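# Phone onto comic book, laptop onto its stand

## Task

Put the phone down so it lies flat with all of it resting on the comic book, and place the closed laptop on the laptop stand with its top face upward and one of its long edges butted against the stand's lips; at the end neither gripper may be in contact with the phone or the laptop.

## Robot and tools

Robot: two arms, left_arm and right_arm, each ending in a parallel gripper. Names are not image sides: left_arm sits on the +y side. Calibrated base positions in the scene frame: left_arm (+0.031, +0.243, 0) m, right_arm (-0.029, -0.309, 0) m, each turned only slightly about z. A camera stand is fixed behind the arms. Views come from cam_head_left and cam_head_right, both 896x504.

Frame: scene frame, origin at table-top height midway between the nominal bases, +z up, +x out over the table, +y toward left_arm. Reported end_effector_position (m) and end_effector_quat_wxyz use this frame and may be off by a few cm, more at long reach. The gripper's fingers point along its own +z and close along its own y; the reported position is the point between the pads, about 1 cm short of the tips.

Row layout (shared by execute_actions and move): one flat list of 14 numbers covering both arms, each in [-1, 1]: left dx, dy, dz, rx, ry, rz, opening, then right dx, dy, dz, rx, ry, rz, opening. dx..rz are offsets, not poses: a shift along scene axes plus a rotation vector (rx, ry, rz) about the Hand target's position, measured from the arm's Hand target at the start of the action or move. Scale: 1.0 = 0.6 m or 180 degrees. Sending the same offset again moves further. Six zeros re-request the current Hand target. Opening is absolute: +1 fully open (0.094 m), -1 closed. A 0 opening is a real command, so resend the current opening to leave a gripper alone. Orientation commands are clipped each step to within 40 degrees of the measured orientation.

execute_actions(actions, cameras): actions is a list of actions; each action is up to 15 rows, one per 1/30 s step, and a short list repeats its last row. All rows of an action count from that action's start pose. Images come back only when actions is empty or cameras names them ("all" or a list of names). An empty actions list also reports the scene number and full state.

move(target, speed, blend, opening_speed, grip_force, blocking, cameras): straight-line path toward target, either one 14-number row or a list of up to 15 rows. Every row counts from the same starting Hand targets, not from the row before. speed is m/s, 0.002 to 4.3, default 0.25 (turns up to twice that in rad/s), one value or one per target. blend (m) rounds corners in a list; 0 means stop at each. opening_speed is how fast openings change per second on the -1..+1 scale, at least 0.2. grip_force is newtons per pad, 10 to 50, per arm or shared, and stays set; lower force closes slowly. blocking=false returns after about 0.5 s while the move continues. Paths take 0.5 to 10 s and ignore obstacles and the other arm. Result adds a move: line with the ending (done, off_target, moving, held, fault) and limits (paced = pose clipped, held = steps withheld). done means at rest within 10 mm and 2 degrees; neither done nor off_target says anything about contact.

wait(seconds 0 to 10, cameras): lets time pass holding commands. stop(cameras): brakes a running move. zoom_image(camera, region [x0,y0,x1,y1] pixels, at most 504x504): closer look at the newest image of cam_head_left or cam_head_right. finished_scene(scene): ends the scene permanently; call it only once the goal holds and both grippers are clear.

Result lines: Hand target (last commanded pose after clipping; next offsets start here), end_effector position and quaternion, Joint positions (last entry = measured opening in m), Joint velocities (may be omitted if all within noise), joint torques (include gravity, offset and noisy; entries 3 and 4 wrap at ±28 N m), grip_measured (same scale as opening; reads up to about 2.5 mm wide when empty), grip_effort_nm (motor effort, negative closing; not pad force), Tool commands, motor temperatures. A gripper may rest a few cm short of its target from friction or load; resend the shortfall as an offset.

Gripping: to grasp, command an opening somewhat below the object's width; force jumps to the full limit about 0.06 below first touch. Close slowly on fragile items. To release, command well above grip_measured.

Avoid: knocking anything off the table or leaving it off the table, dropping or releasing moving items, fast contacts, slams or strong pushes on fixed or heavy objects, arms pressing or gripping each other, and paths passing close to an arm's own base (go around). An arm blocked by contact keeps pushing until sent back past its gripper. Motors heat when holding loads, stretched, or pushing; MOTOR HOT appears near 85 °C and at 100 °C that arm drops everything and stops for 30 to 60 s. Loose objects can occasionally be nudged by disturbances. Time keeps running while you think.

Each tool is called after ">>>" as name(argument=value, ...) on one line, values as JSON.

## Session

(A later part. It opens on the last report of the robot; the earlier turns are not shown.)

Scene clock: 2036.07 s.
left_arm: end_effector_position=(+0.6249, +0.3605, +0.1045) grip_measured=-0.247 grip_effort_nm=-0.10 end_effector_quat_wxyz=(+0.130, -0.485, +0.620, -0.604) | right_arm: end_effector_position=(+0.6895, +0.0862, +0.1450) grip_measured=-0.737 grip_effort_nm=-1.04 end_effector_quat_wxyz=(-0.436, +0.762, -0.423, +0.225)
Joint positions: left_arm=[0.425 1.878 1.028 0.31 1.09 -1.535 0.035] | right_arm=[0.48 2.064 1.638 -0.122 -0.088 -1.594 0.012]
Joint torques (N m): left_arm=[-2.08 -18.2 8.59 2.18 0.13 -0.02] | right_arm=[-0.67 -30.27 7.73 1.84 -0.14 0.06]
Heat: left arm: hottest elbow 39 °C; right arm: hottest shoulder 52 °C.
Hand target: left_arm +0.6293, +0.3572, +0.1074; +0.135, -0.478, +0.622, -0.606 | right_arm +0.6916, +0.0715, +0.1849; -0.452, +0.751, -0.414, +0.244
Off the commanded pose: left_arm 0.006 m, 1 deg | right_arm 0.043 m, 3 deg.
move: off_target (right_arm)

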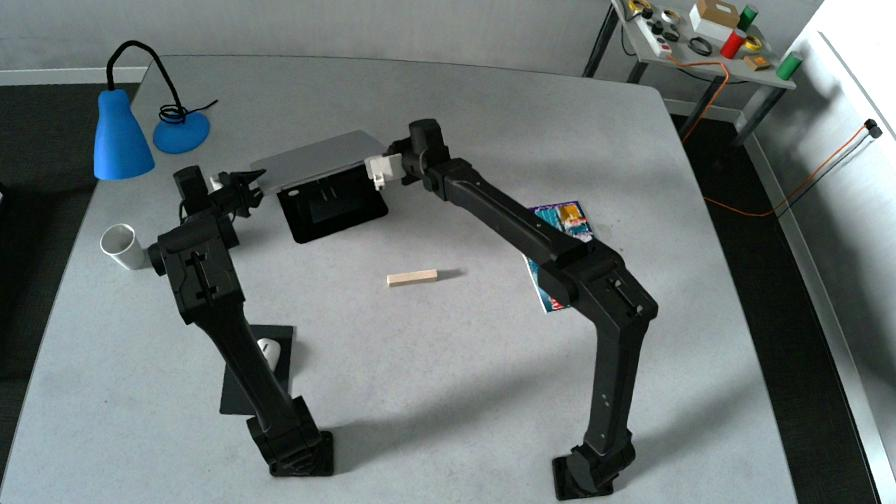

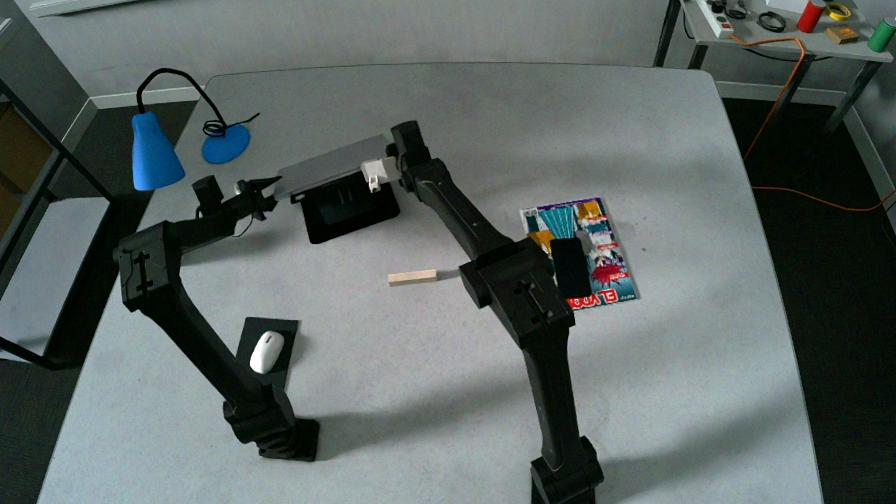

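>>> move(target=[0,0,0,0,0,0,-0.85,0,0,0,0,0,0,-0.85], speed=0.05, opening_speed=0.3)

Scene clock: 2039.77 s.
left_arm: end_effector_position=(+0.6242, +0.3603, +0.0967) grip_measured=-0.635 grip_effort_nm=-1.01 end_effector_quat_wxyz=(+0.125, -0.488, +0.619, -0.602) | right_arm: end_effector_position=(+0.6893, +0.0866, +0.1453) grip_measured=-0.737 grip_effort_nm=-1.03 end_effector_quat_wxyz=(-0.436, +0.762, -0.422, +0.224)
Joint positions: left_arm=[0.425 1.89 1.026 0.31 1.088 -1.532 0.017] | right_arm=[0.48 2.064 1.638 -0.122 -0.091 -1.594 0.012]
Joint torques (N m): left_arm=[-1.9 -19.25 8.65 2.28 0.26 -0.06] | right_arm=[-0.62 -30.27 7.72 1.84 -0.06 0.06]
Heat: left arm: hottest elbow 39 °C; right arm: hottest shoulder 53 °C.
Hand target: left_arm +0.6293, +0.3572, +0.1074; +0.135, -0.478, +0.622, -0.606 | right_arm +0.6916, +0.0715, +0.1850; -0.452, +0.751, -0.414, +0.244
Off the commanded pose: left_arm 0.012 m, 2 deg | right_arm 0.042 m, 3 deg.
move: off_target (left_arm, right_arm)

>>> move(target=[0,0,0.085,0,0,0,-0.85,0,0,0.035,0,0,0,-0.85], speed=0.08, cameras=["all"])

>>> zoom_image(camera="cam_head_left", region=[230, 100, 420, 220])

>>> zoom_image(camera="cam_head_right", region=[250, 100, 440, 220])

Scene clock: 2043.80 s.
left_arm: end_effector_position=(+0.6186, +0.3567, +0.1043) grip_measured=-0.635 grip_effort_nm=-1.01 end_effector_quat_wxyz=(+0.107, -0.505, +0.618, -0.594) | right_arm: end_effector_position=(+0.6865, +0.0837, +0.1530) grip_measured=-0.737 grip_effort_nm=-1.04 end_effector_quat_wxyz=(-0.432, +0.764, -0.424, +0.222)
Joint positions: left_arm=[0.423 1.852 1.026 0.211 1.079 -1.52 0.017] | right_arm=[0.478 2.047 1.638 -0.149 -0.09 -1.594 0.012]
Joint torques (N m): left_arm=[-1.9 -24.64 11.25 1.29 0.59 -0.12] | right_arm=[-0.67 -30.62 9.47 1.09 -0.08 0.06]
Heat: left arm: hottest elbow 39 °C; right arm: hottest shoulder 53 °C.
Hand target: left_arm +0.6293, +0.3572, +0.1583; +0.135, -0.478, +0.622, -0.606 | right_arm +0.6917, +0.0713, +0.2060; -0.452, +0.751, -0.414, +0.244
Off the commanded pose: left_arm 0.055 m, 5 deg | right_arm 0.055 m, 4 deg.
move: off_target (left_arm, right_arm)

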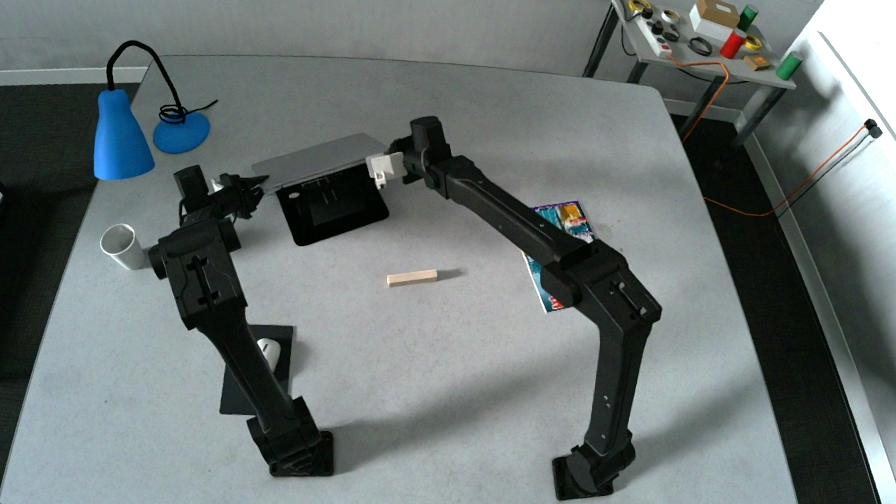

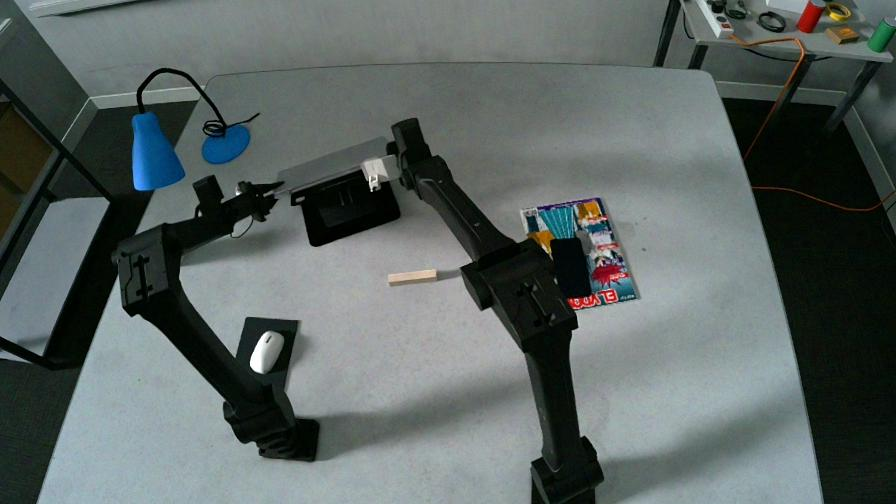

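Scaled by 2.653.

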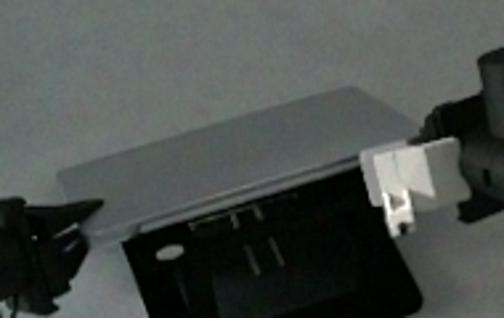

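Scaled by 2.653.

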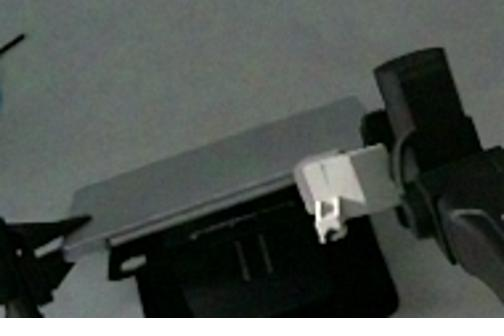

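>>> move(target=[0,0,0.06,0,0,0,-0.85,0,0,0.055,0,0,0,-0.85], speed=0.08, cameras=["all"])

>>> zoom_image(camera="cam_head_left", region=[230, 100, 420, 220])

>>> zoom_image(camera="cam_head_right", region=[250, 100, 440, 220])

Scene clock: 2048.77 s.
left_arm: end_effector_position=(+0.6113, +0.3510, +0.1173) grip_measured=-0.635 grip_effort_nm=-1.01 end_effector_quat_wxyz=(+0.088, -0.518, +0.616, -0.586) | right_arm: end_effector_position=(+0.6781, +0.0773, +0.1627) grip_measured=-0.737 grip_effort_nm=-1.04 end_effector_quat_wxyz=(-0.417, +0.771, -0.431, +0.213)
Joint positions: left_arm=[0.418 1.804 1.026 0.105 1.074 -1.51 0.017] | right_arm=[0.477 2.016 1.638 -0.22 -0.089 -1.594 0.012]
Joint torques (N m): left_arm=[-2.2 -25.11 13.5 1.65 0.84 -0.28] | right_arm=[-0.38 -30.45 12.15 1.21 -0.09 0.05]
Heat: left arm: hottest elbow 39 °C; right arm: hottest shoulder 52 °C.
Hand target: left_arm +0.6292, +0.3573, +0.1944; +0.135, -0.477, +0.622, -0.606 | right_arm +0.6916, +0.0715, +0.2390; -0.452, +0.751, -0.414, +0.244
Off the commanded pose: left_arm 0.079 m, 7 deg | right_arm 0.078 m, 6 deg.
move: off_target (left_arm, right_arm)

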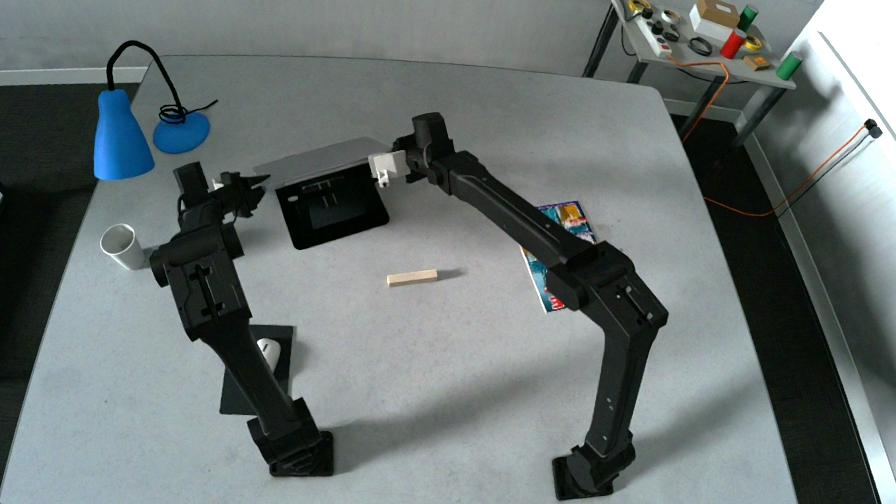

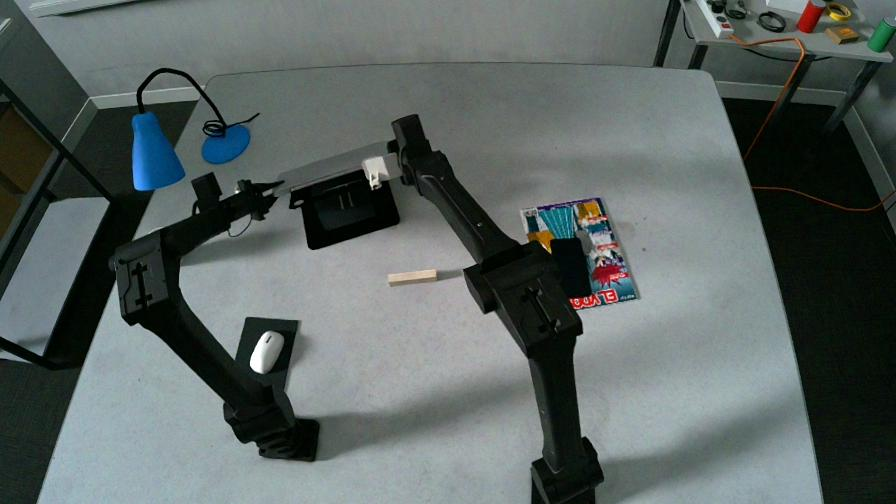

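Scaled by 2.653.

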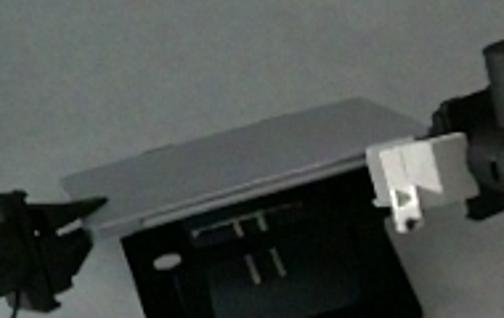

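Scaled by 2.653.

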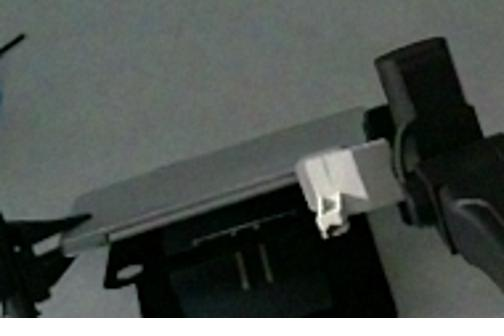

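>>> move(target=[-0.061,-0.027,0,0,0,0,-0.85,-0.061,-0.027,0,0,0,0,-0.85], speed=0.08, cameras=["all"])

>>> zoom_image(camera="cam_head_left", region=[230, 100, 420, 220])

>>> zoom_image(camera="cam_head_right", region=[250, 100, 440, 220])

Scene clock: 2055.57 s.
left_arm: end_effector_position=(+0.5844, +0.3378, +0.1324) grip_measured=-0.635 grip_effort_nm=-1.00 end_effector_quat_wxyz=(+0.089, -0.517, +0.616, -0.587) | right_arm: end_effector_position=(+0.6521, +0.0636, +0.1797) grip_measured=-0.737 grip_effort_nm=-1.04 end_effector_quat_wxyz=(-0.419, +0.771, -0.430, +0.214)
Joint positions: left_arm=[0.418 1.714 0.943 0.105 1.074 -1.513 0.017] | right_arm=[0.477 1.926 1.541 -0.209 -0.089 -1.594 0.012]
Joint torques (N m): left_arm=[-1.08 -23.47 10.85 2.84 0.91 -0.12] | right_arm=[-0.21 -29.51 8.83 2.54 -0.02 0.06]
Heat: left arm: hottest elbow 40 °C; right arm: hottest shoulder 54 °C.
Hand target: left_arm +0.5926, +0.3411, +0.1942; +0.135, -0.478, +0.622, -0.606 | right_arm +0.6550, +0.0554, +0.2390; -0.452, +0.751, -0.414, +0.244
Off the commanded pose: left_arm 0.063 m, 7 deg | right_arm 0.060 m, 6 deg.
move: off_target (left_arm, right_arm)

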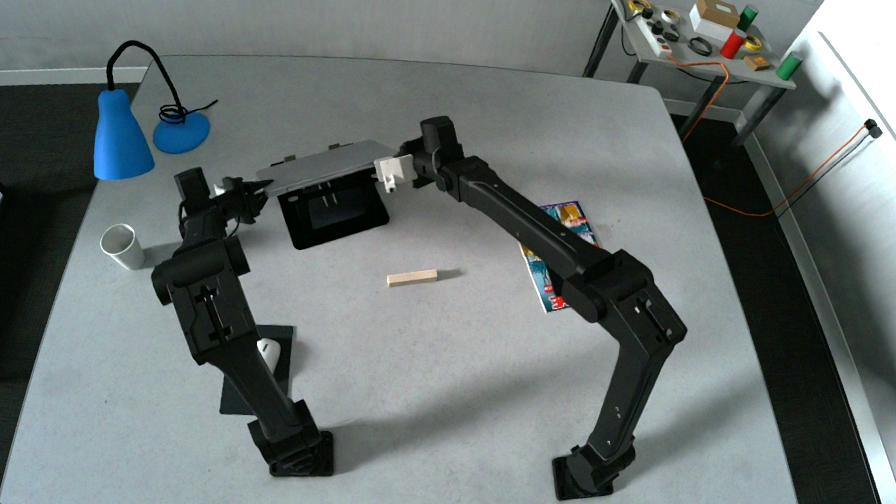

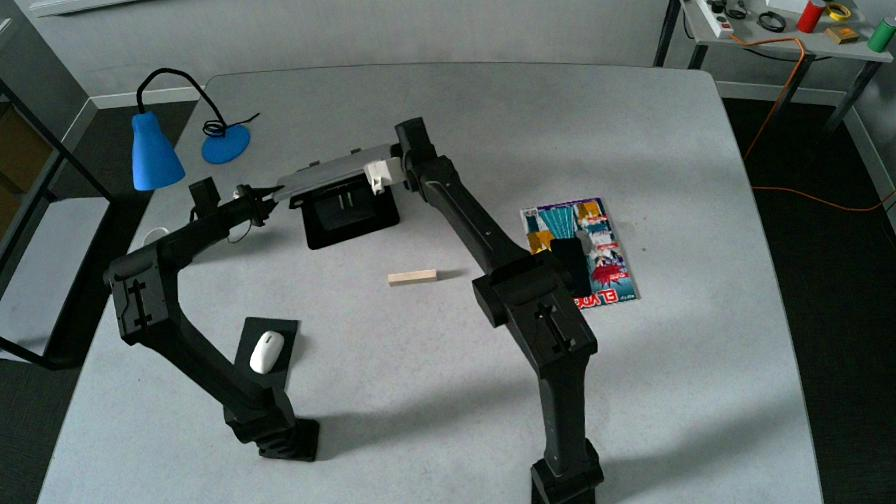

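Scaled by 2.653.

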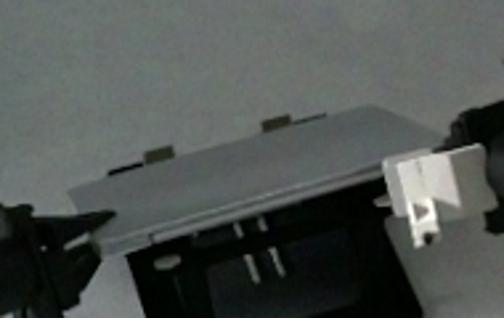

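Scaled by 2.653.

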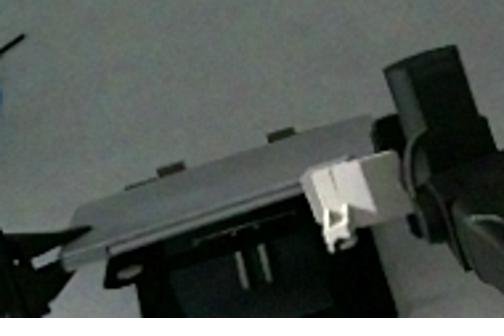

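>>> move(target=[0,0,-0.08,0,0,0,-0.85,0,0,-0.08,0,0,0,-0.85], speed=0.06, cameras=["all"])

>>> zoom_image(camera="cam_head_left", region=[230, 100, 420, 220])

>>> zoom_image(camera="cam_head_right", region=[250, 100, 440, 220])

Scene clock: 2063.30 s.
left_arm: end_effector_position=(+0.5831, +0.3365, +0.1225) grip_measured=-0.635 grip_effort_nm=-1.00 end_effector_quat_wxyz=(+0.111, -0.497, +0.622, -0.595) | right_arm: end_effector_position=(+0.6484, +0.0619, +0.1672) grip_measured=-0.738 grip_effort_nm=-1.04 end_effector_quat_wxyz=(-0.436, +0.762, -0.424, +0.225)
Joint positions: left_arm=[0.418 1.739 0.911 0.221 1.082 -1.513 0.017] | right_arm=[0.477 1.925 1.476 -0.1 -0.089 -1.594 0.012]
Joint torques (N m): left_arm=[-1.96 -16.44 10.17 2.92 0.61 -0.13] | right_arm=[-0.32 -25.29 8.58 2.54 -0.02 0.07]
Heat: left arm: hottest elbow 40 °C; right arm: hottest shoulder 54 °C.
Hand target: left_arm +0.5926, +0.3411, +0.1463; +0.135, -0.478, +0.622, -0.606 | right_arm +0.6550, +0.0553, +0.1907; -0.452, +0.751, -0.414, +0.244
Off the commanded pose: left_arm 0.026 m, 4 deg | right_arm 0.026 m, 3 deg.
move: off_target (left_arm, right_arm)

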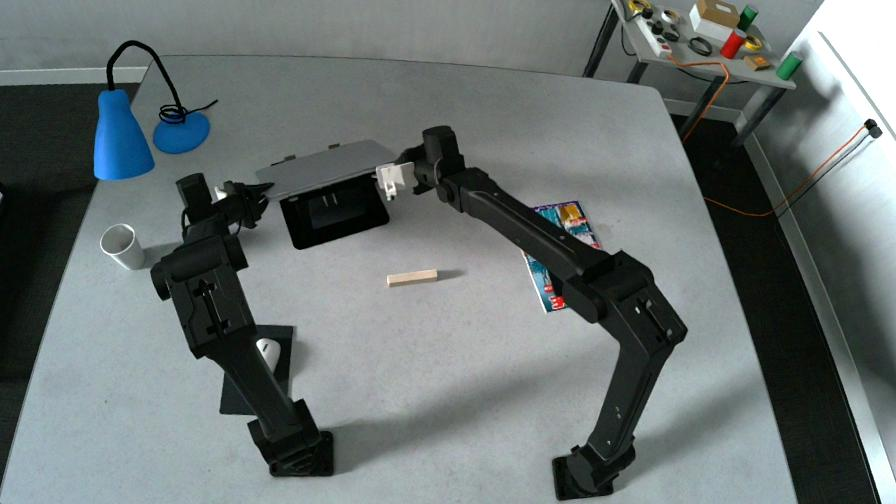

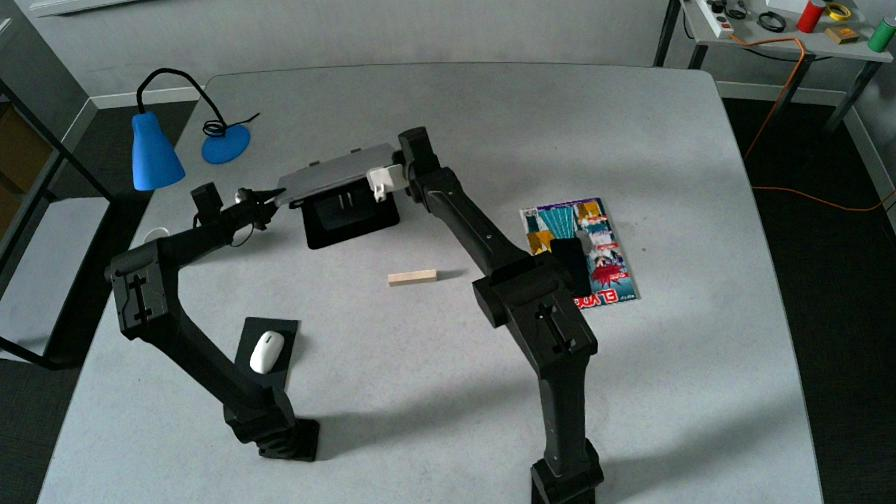

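Scaled by 2.653.

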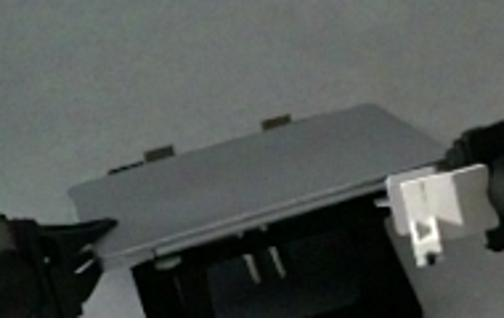

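Scaled by 2.653.

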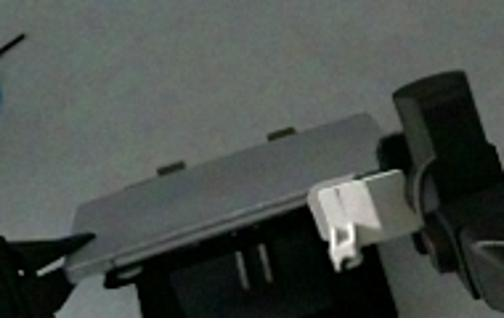

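>>> move(target=[0,0,-0.065,-0.0113,0.0254,0,-0.85,0,0,-0.04,-0.0113,0.0254,0,-0.85], speed=0.06, cameras=["all"])

>>> zoom_image(camera="cam_head_left", region=[230, 100, 420, 220])

>>> zoom_image(camera="cam_head_right", region=[250, 100, 440, 220])

Scene clock: 2068.40 s.
left_arm: end_effector_position=(+0.5828, +0.3371, +0.1136) grip_measured=-0.636 grip_effort_nm=-1.01 end_effector_quat_wxyz=(+0.112, -0.490, +0.626, -0.596) | right_arm: end_effector_position=(+0.6437, +0.0611, +0.1592) grip_measured=-0.740 grip_effort_nm=-1.04 end_effector_quat_wxyz=(-0.425, +0.769, -0.427, +0.213)
Joint positions: left_arm=[0.421 1.762 0.911 0.239 1.095 -1.491 0.017] | right_arm=[0.477 1.927 1.476 -0.133 -0.098 -1.594 0.012]
Joint torques (N m): left_arm=[-0.85 -13.92 10.52 1.61 -0.02 -0.31] | right_arm=[-0.44 -22.71 11 0.68 0.13 0.1]
Heat: left arm: hottest elbow 40 °C; right arm: hottest shoulder 52 °C.
Hand target: left_arm +0.5927, +0.3410, +0.1075; +0.102, -0.504, +0.616, -0.597 | right_arm +0.6550, +0.0554, +0.1669; -0.422, +0.768, -0.427, +0.221
Off the commanded pose: left_arm 0.012 m, 2 deg | right_arm 0.015 m, 1 deg.
move: off_target (left_arm, right_arm)

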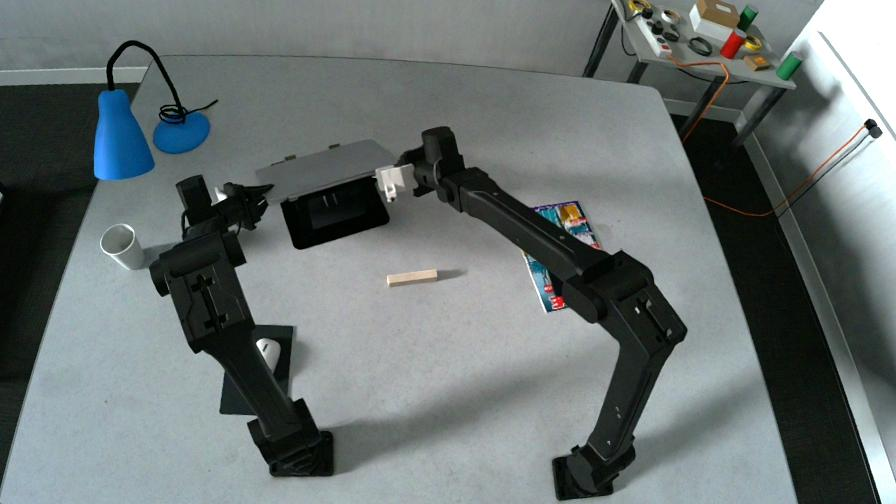

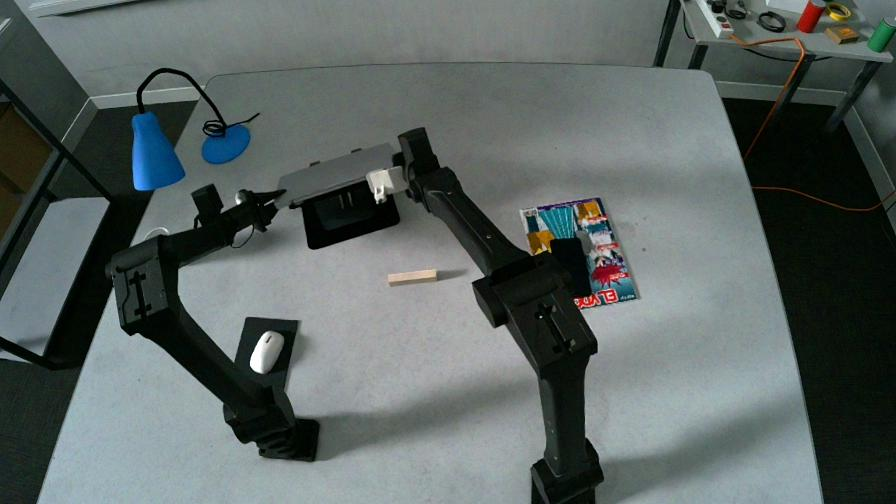

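Scaled by 2.653.

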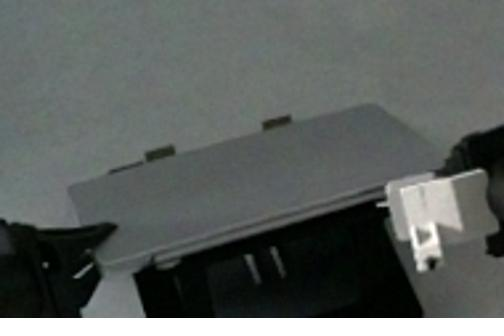

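Scaled by 2.653.

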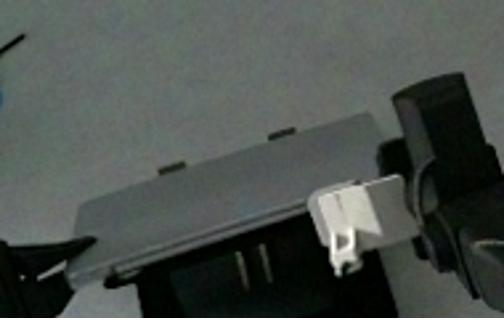

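>>> move(target=[0,0,-0.03,0.0113,-0.0254,0,-0.85,0,0,-0.055,0.0113,-0.0254,0,-0.85], speed=0.06, cameras=["all"])

>>> zoom_image(camera="cam_head_left", region=[230, 100, 420, 220])

>>> zoom_image(camera="cam_head_right", region=[250, 100, 440, 220])

Scene clock: 2074.53 s.
left_arm: end_effector_position=(+0.5931, +0.3419, +0.1068) grip_measured=-0.636 grip_effort_nm=-1.01 end_effector_quat_wxyz=(+0.134, -0.475, +0.621, -0.609) | right_arm: end_effector_position=(+0.6513, +0.0642, +0.1505) grip_measured=-0.741 grip_effort_nm=-1.04 end_effector_quat_wxyz=(-0.459, +0.749, -0.414, +0.238)
Joint positions: left_arm=[0.422 1.815 0.911 0.396 1.098 -1.547 0.017] | right_arm=[0.477 1.953 1.43 0.037 -0.094 -1.594 0.012]
Joint torques (N m): left_arm=[-1.08 -13.33 7.05 2.59 -0.12 0.2] | right_arm=[-0.21 -21.89 7.45 2.28 0.11 0.08]
Heat: left arm: hottest elbow 39 °C; right arm: hottest shoulder 52 °C.
Hand target: left_arm +0.5927, +0.3412, +0.0894; +0.135, -0.478, +0.622, -0.606 | right_arm +0.6549, +0.0553, +0.1337; -0.452, +0.751, -0.414, +0.244
Off the commanded pose: left_arm 0.017 m, 1 deg | right_arm 0.019 m, 1 deg.
move: off_target (left_arm, right_arm)

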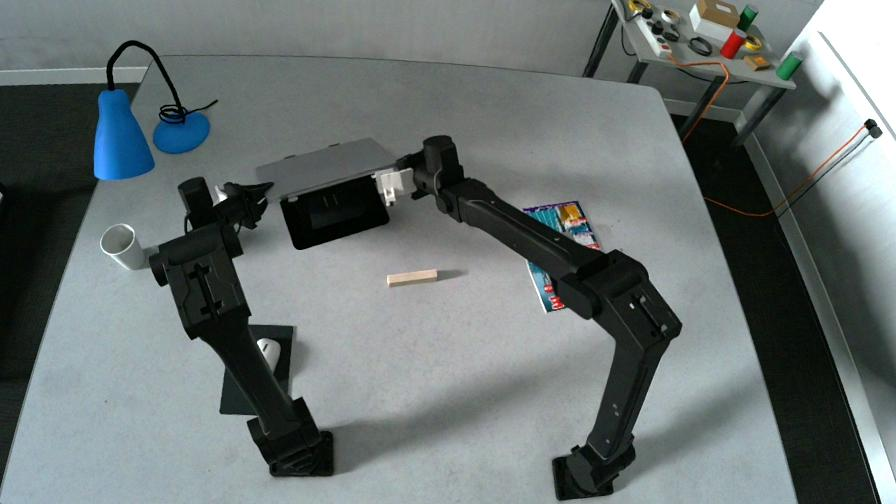

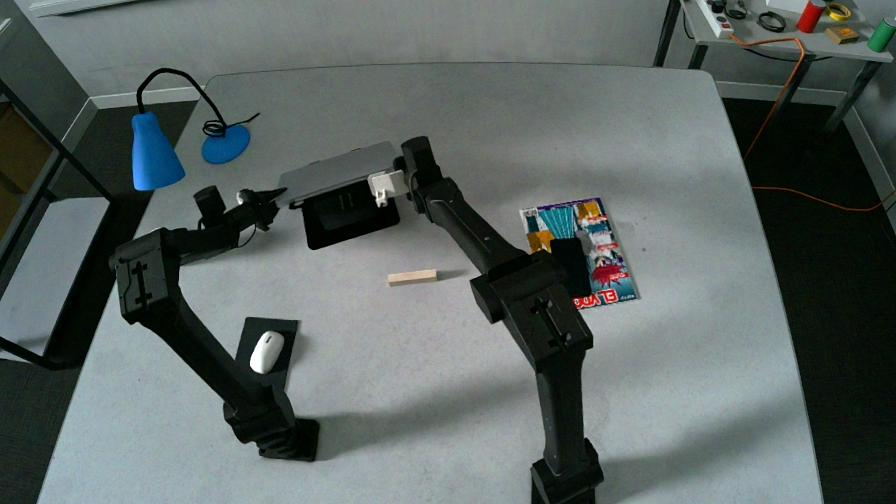

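Scaled by 2.653.

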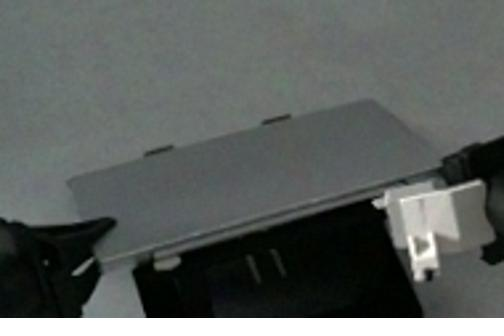

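Scaled by 2.653.

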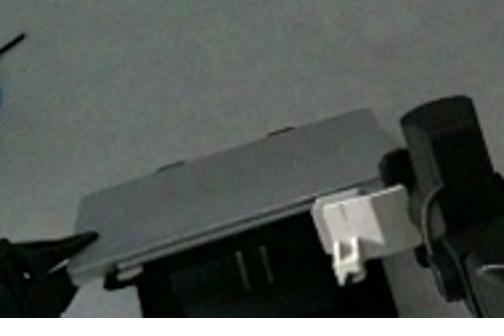

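>>> move(target=[0,0,0,0,0,0,-0.85,0,0,0.02,0,0,0,-0.4], speed=0.05, opening_speed=0.25, cameras=["all"])

>>> zoom_image(camera="cam_head_left", region=[230, 100, 420, 220])

>>> zoom_image(camera="cam_head_right", region=[250, 100, 440, 220])

Scene clock: 2082.80 s.
left_arm: end_effector_position=(+0.5964, +0.3459, +0.1018) grip_measured=-0.636 grip_effort_nm=-1.01 end_effector_quat_wxyz=(+0.142, -0.485, +0.617, -0.603) | right_arm: end_effector_position=(+0.6518, +0.0633, +0.1506) grip_measured=-0.402 grip_effort_nm=0.07 end_effector_quat_wxyz=(-0.458, +0.750, -0.411, +0.241)
Joint positions: left_arm=[0.421 1.824 0.911 0.409 1.069 -1.556 0.017] | right_arm=[0.476 1.953 1.43 0.038 -0.091 -1.603 0.028]
Joint torques (N m): left_arm=[-1.44 -14.86 7.05 2.1 1.02 0.25] | right_arm=[-0.26 -22.89 8.27 1.36 0.02 0.15]
Heat: left arm: hottest elbow 39 °C; right arm: hottest shoulder 50 °C.
Hand target: left_arm +0.5927, +0.3410, +0.0894; +0.135, -0.478, +0.622, -0.606 | right_arm +0.6549, +0.0552, +0.1458; -0.452, +0.751, -0.414, +0.244
Off the commanded pose: left_arm 0.014 m, 1 deg | right_arm 0.010 m, 1 deg.
move: off_target (left_arm)

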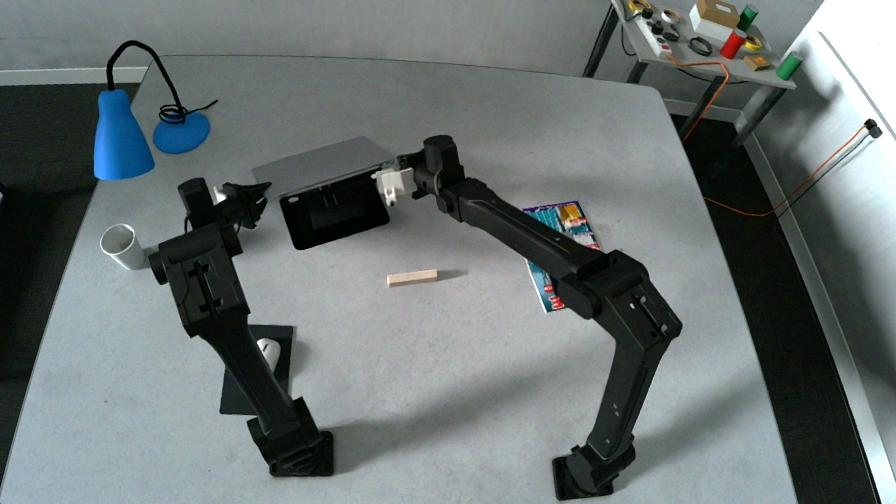

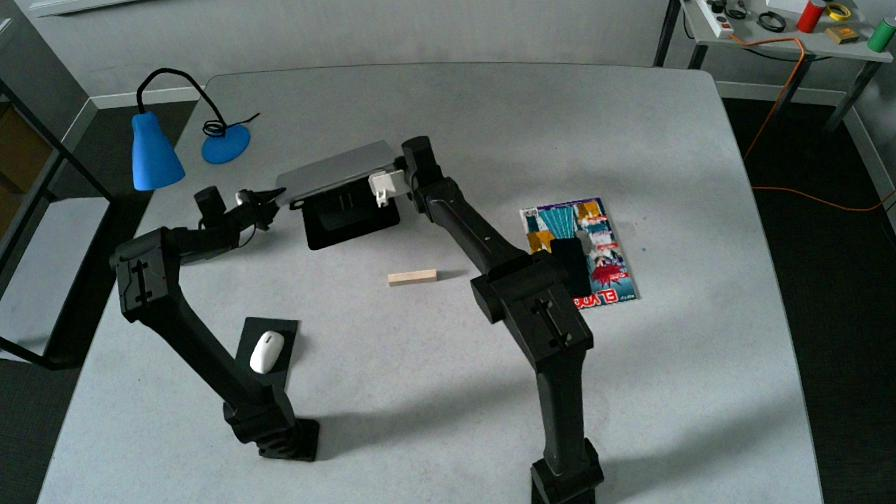

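Scaled by 2.653.

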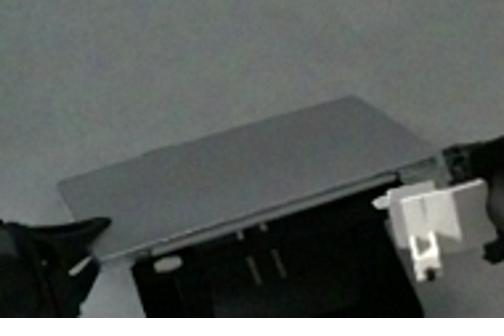

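Scaled by 2.653.

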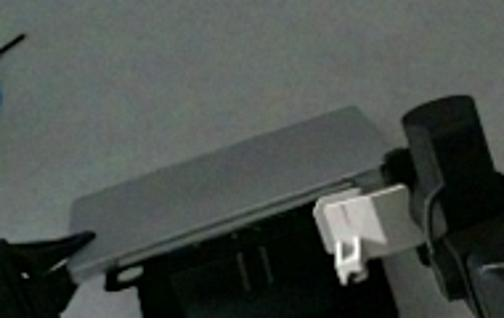

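>>> move(target=[0,0,0,0,0,0,-0.85,-0.1,-0.066,0.07,0,0,0,-0.3], speed=0.1, cameras=["all"])

>>> zoom_image(camera="cam_head_left", region=[230, 100, 420, 220])

>>> zoom_image(camera="cam_head_right", region=[250, 100, 440, 220])

Scene clock: 2101.30 s.
left_arm: end_effector_position=(+0.5964, +0.3459, +0.1018) grip_measured=-0.636 grip_effort_nm=-1.00 end_effector_quat_wxyz=(+0.142, -0.485, +0.617, -0.603) | right_arm: end_effector_position=(+0.5966, +0.0258, +0.1870) grip_measured=-0.301 grip_effort_nm=0.07 end_effector_quat_wxyz=(-0.457, +0.750, -0.412, +0.242)
Joint positions: left_arm=[0.421 1.824 0.911 0.409 1.069 -1.556 0.017] | right_arm=[0.463 1.755 1.242 0.026 -0.1 -1.61 0.033]
Joint torques (N m): left_arm=[-1.26 -15.56 7.02 2.02 0.99 0.26] | right_arm=[-0.32 -21.01 7.54 1.1 -0.12 0.15]
Heat: left arm: hottest elbow 38 °C; right arm: hottest shoulder 48 °C.
Hand target: left_arm +0.5927, +0.3410, +0.0894; +0.135, -0.478, +0.622, -0.606 | right_arm +0.5950, +0.0154, +0.1878; -0.452, +0.751, -0.414, +0.244
Off the commanded pose: left_arm 0.014 m, 1 deg | right_arm 0.010 m, 1 deg.
move: off_target (left_arm)

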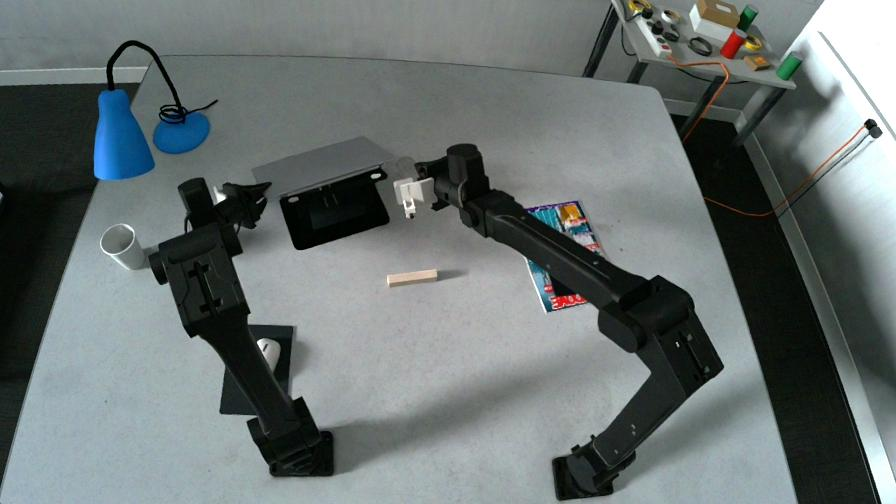

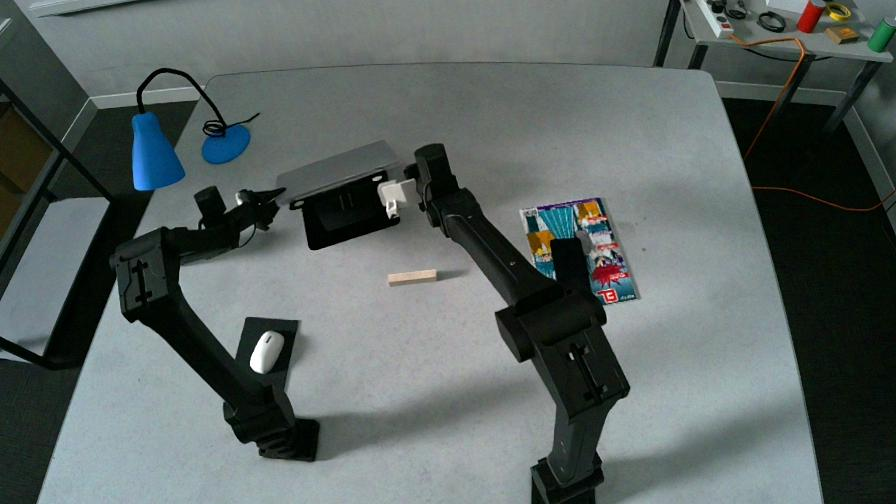

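Scaled by 2.653.

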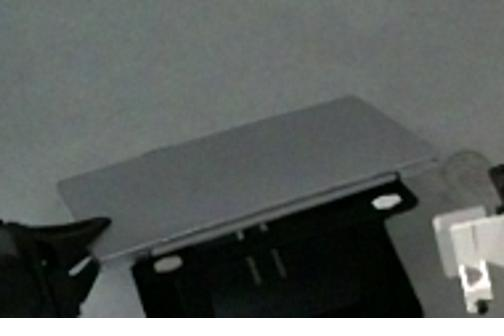

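Scaled by 2.653.

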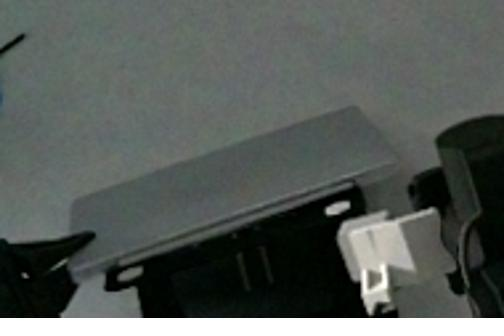

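>>> move(target=[0,0,0.02,0,0,0,-0.3,0,0,0,0,0,0,-0.3], speed=0.05, opening_speed=0.25, cameras=["all"])

>>> zoom_image(camera="cam_head_left", region=[230, 100, 420, 220])

>>> zoom_image(camera="cam_head_right", region=[250, 100, 440, 220])

Scene clock: 2106.70 s.
left_arm: end_effector_position=(+0.5947, +0.3436, +0.1025) grip_measured=-0.303 grip_effort_nm=0.13 end_effector_quat_wxyz=(+0.138, -0.479, +0.620, -0.606) | right_arm: end_effector_position=(+0.5966, +0.0258, +0.1870) grip_measured=-0.301 grip_effort_nm=0.07 end_effector_quat_wxyz=(-0.457, +0.750, -0.412, +0.242)
Joint positions: left_arm=[0.421 1.824 0.911 0.406 1.086 -1.548 0.033] | right_arm=[0.463 1.755 1.242 0.026 -0.1 -1.61 0.033]
Joint torques (N m): left_arm=[-0.67 -17.61 7.27 1.2 0.37 0.17] | right_arm=[-0.26 -21.48 7.54 1.1 -0.11 0.15]
Heat: left arm: hottest elbow 37 °C; right arm: hottest shoulder 48 °C.
Hand target: left_arm +0.5927, +0.3410, +0.1013; +0.135, -0.478, +0.622, -0.606 | right_arm +0.5950, +0.0154, +0.1878; -0.452, +0.751, -0.414, +0.244
Off the commanded pose: left_arm 0.003 m, 0 deg | right_arm 0.011 m, 1 deg.
move: off_target (right_arm)

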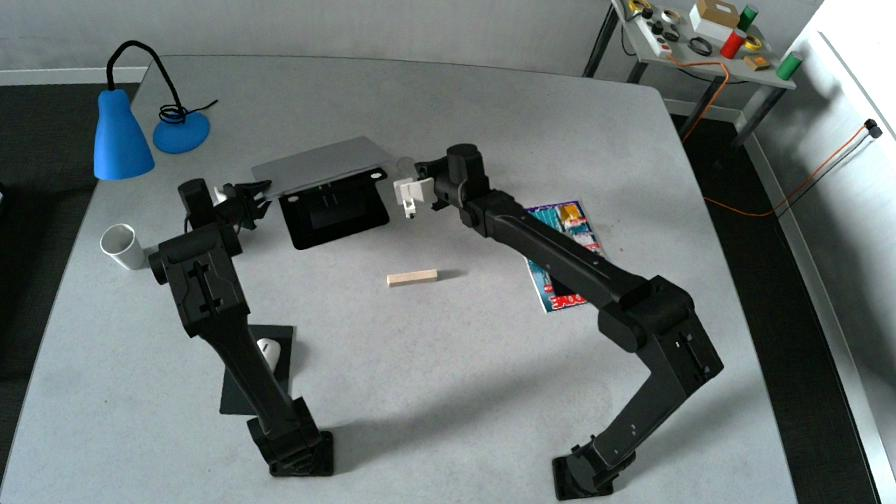

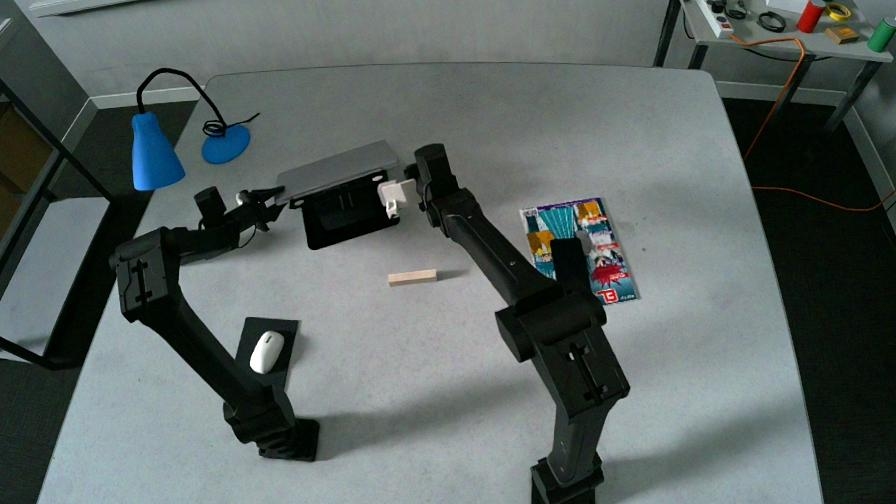

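Scaled by 2.653.

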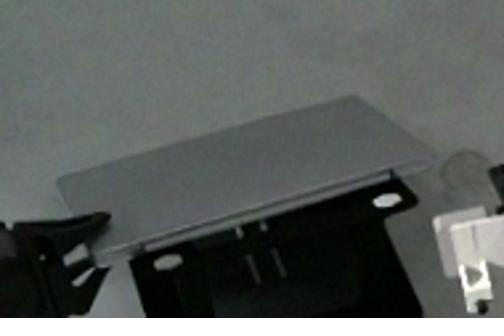

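Scaled by 2.653.

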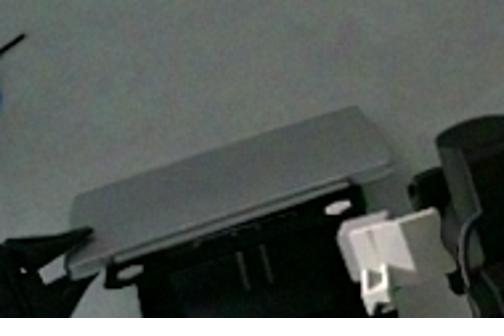

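>>> move(target=[-0.1,0.0825,0.033,0,0,0,-0.3,0,0,0,0,0,0,-0.3], speed=0.1, cameras=["all"])

>>> zoom_image(camera="cam_head_left", region=[240, 120, 400, 220])

>>> zoom_image(camera="cam_head_right", region=[260, 120, 420, 220])

Scene clock: 2129.93 s.
left_arm: end_effector_position=(+0.5354, +0.3858, +0.1105) grip_measured=-0.302 grip_effort_nm=0.11 end_effector_quat_wxyz=(+0.124, -0.482, +0.620, -0.606) | right_arm: end_effector_position=(+0.5966, +0.0258, +0.1870) grip_measured=-0.301 grip_effort_nm=0.07 end_effector_quat_wxyz=(-0.457, +0.750, -0.412, +0.242)
Joint positions: left_arm=[0.565 1.738 0.869 0.132 1.214 -1.325 0.033] | right_arm=[0.463 1.755 1.242 0.026 -0.1 -1.61 0.033]
Joint torques (N m): left_arm=[-0.62 -17.08 7.73 0.91 0.49 0.15] | right_arm=[-0.26 -21.48 7.54 1.11 -0.11 0.15]
Heat: left arm: hottest elbow 37 °C; right arm: hottest shoulder 48 °C.
Hand target: left_arm +0.5326, +0.3905, +0.1211; +0.135, -0.478, +0.622, -0.606 | right_arm +0.5950, +0.0154, +0.1878; -0.452, +0.751, -0.414, +0.244
Off the commanded pose: left_arm 0.012 m, 1 deg | right_arm 0.011 m, 1 deg.
move: off_target (left_arm, right_arm)

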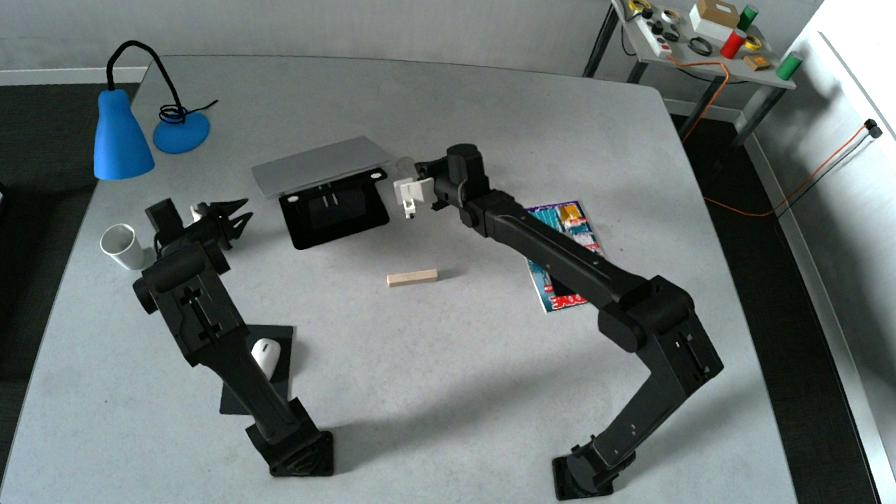

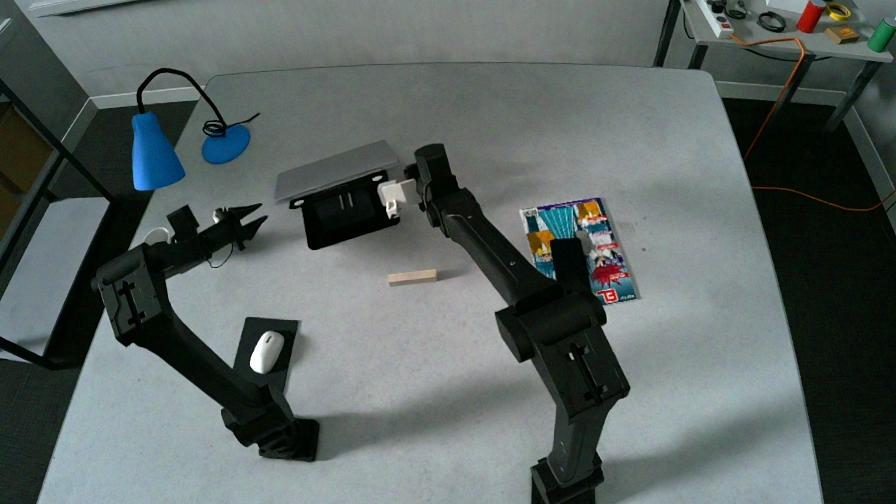

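Scaled by 3.150.

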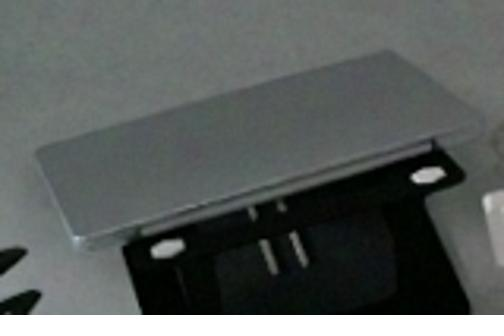

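Scaled by 3.150.

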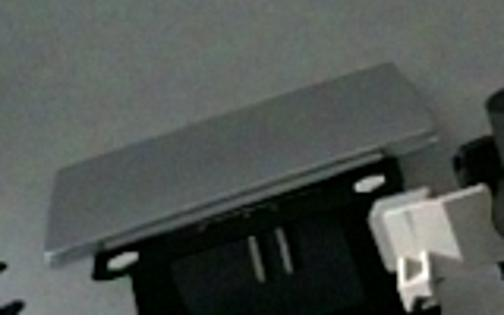

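>>> zoom_image(camera="cam_head_right", region=[290, 125, 390, 185])

>>> zoom_image(camera="cam_head_left", region=[260, 120, 360, 180])

Scaled by 5.040.

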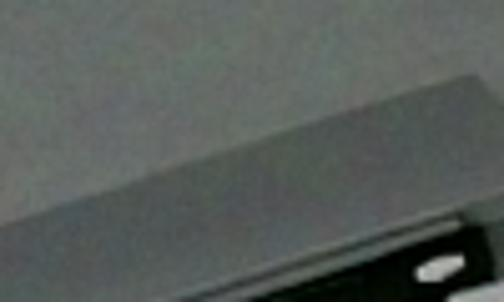

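Scaled by 5.040.

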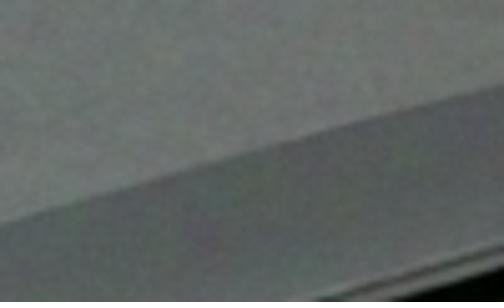

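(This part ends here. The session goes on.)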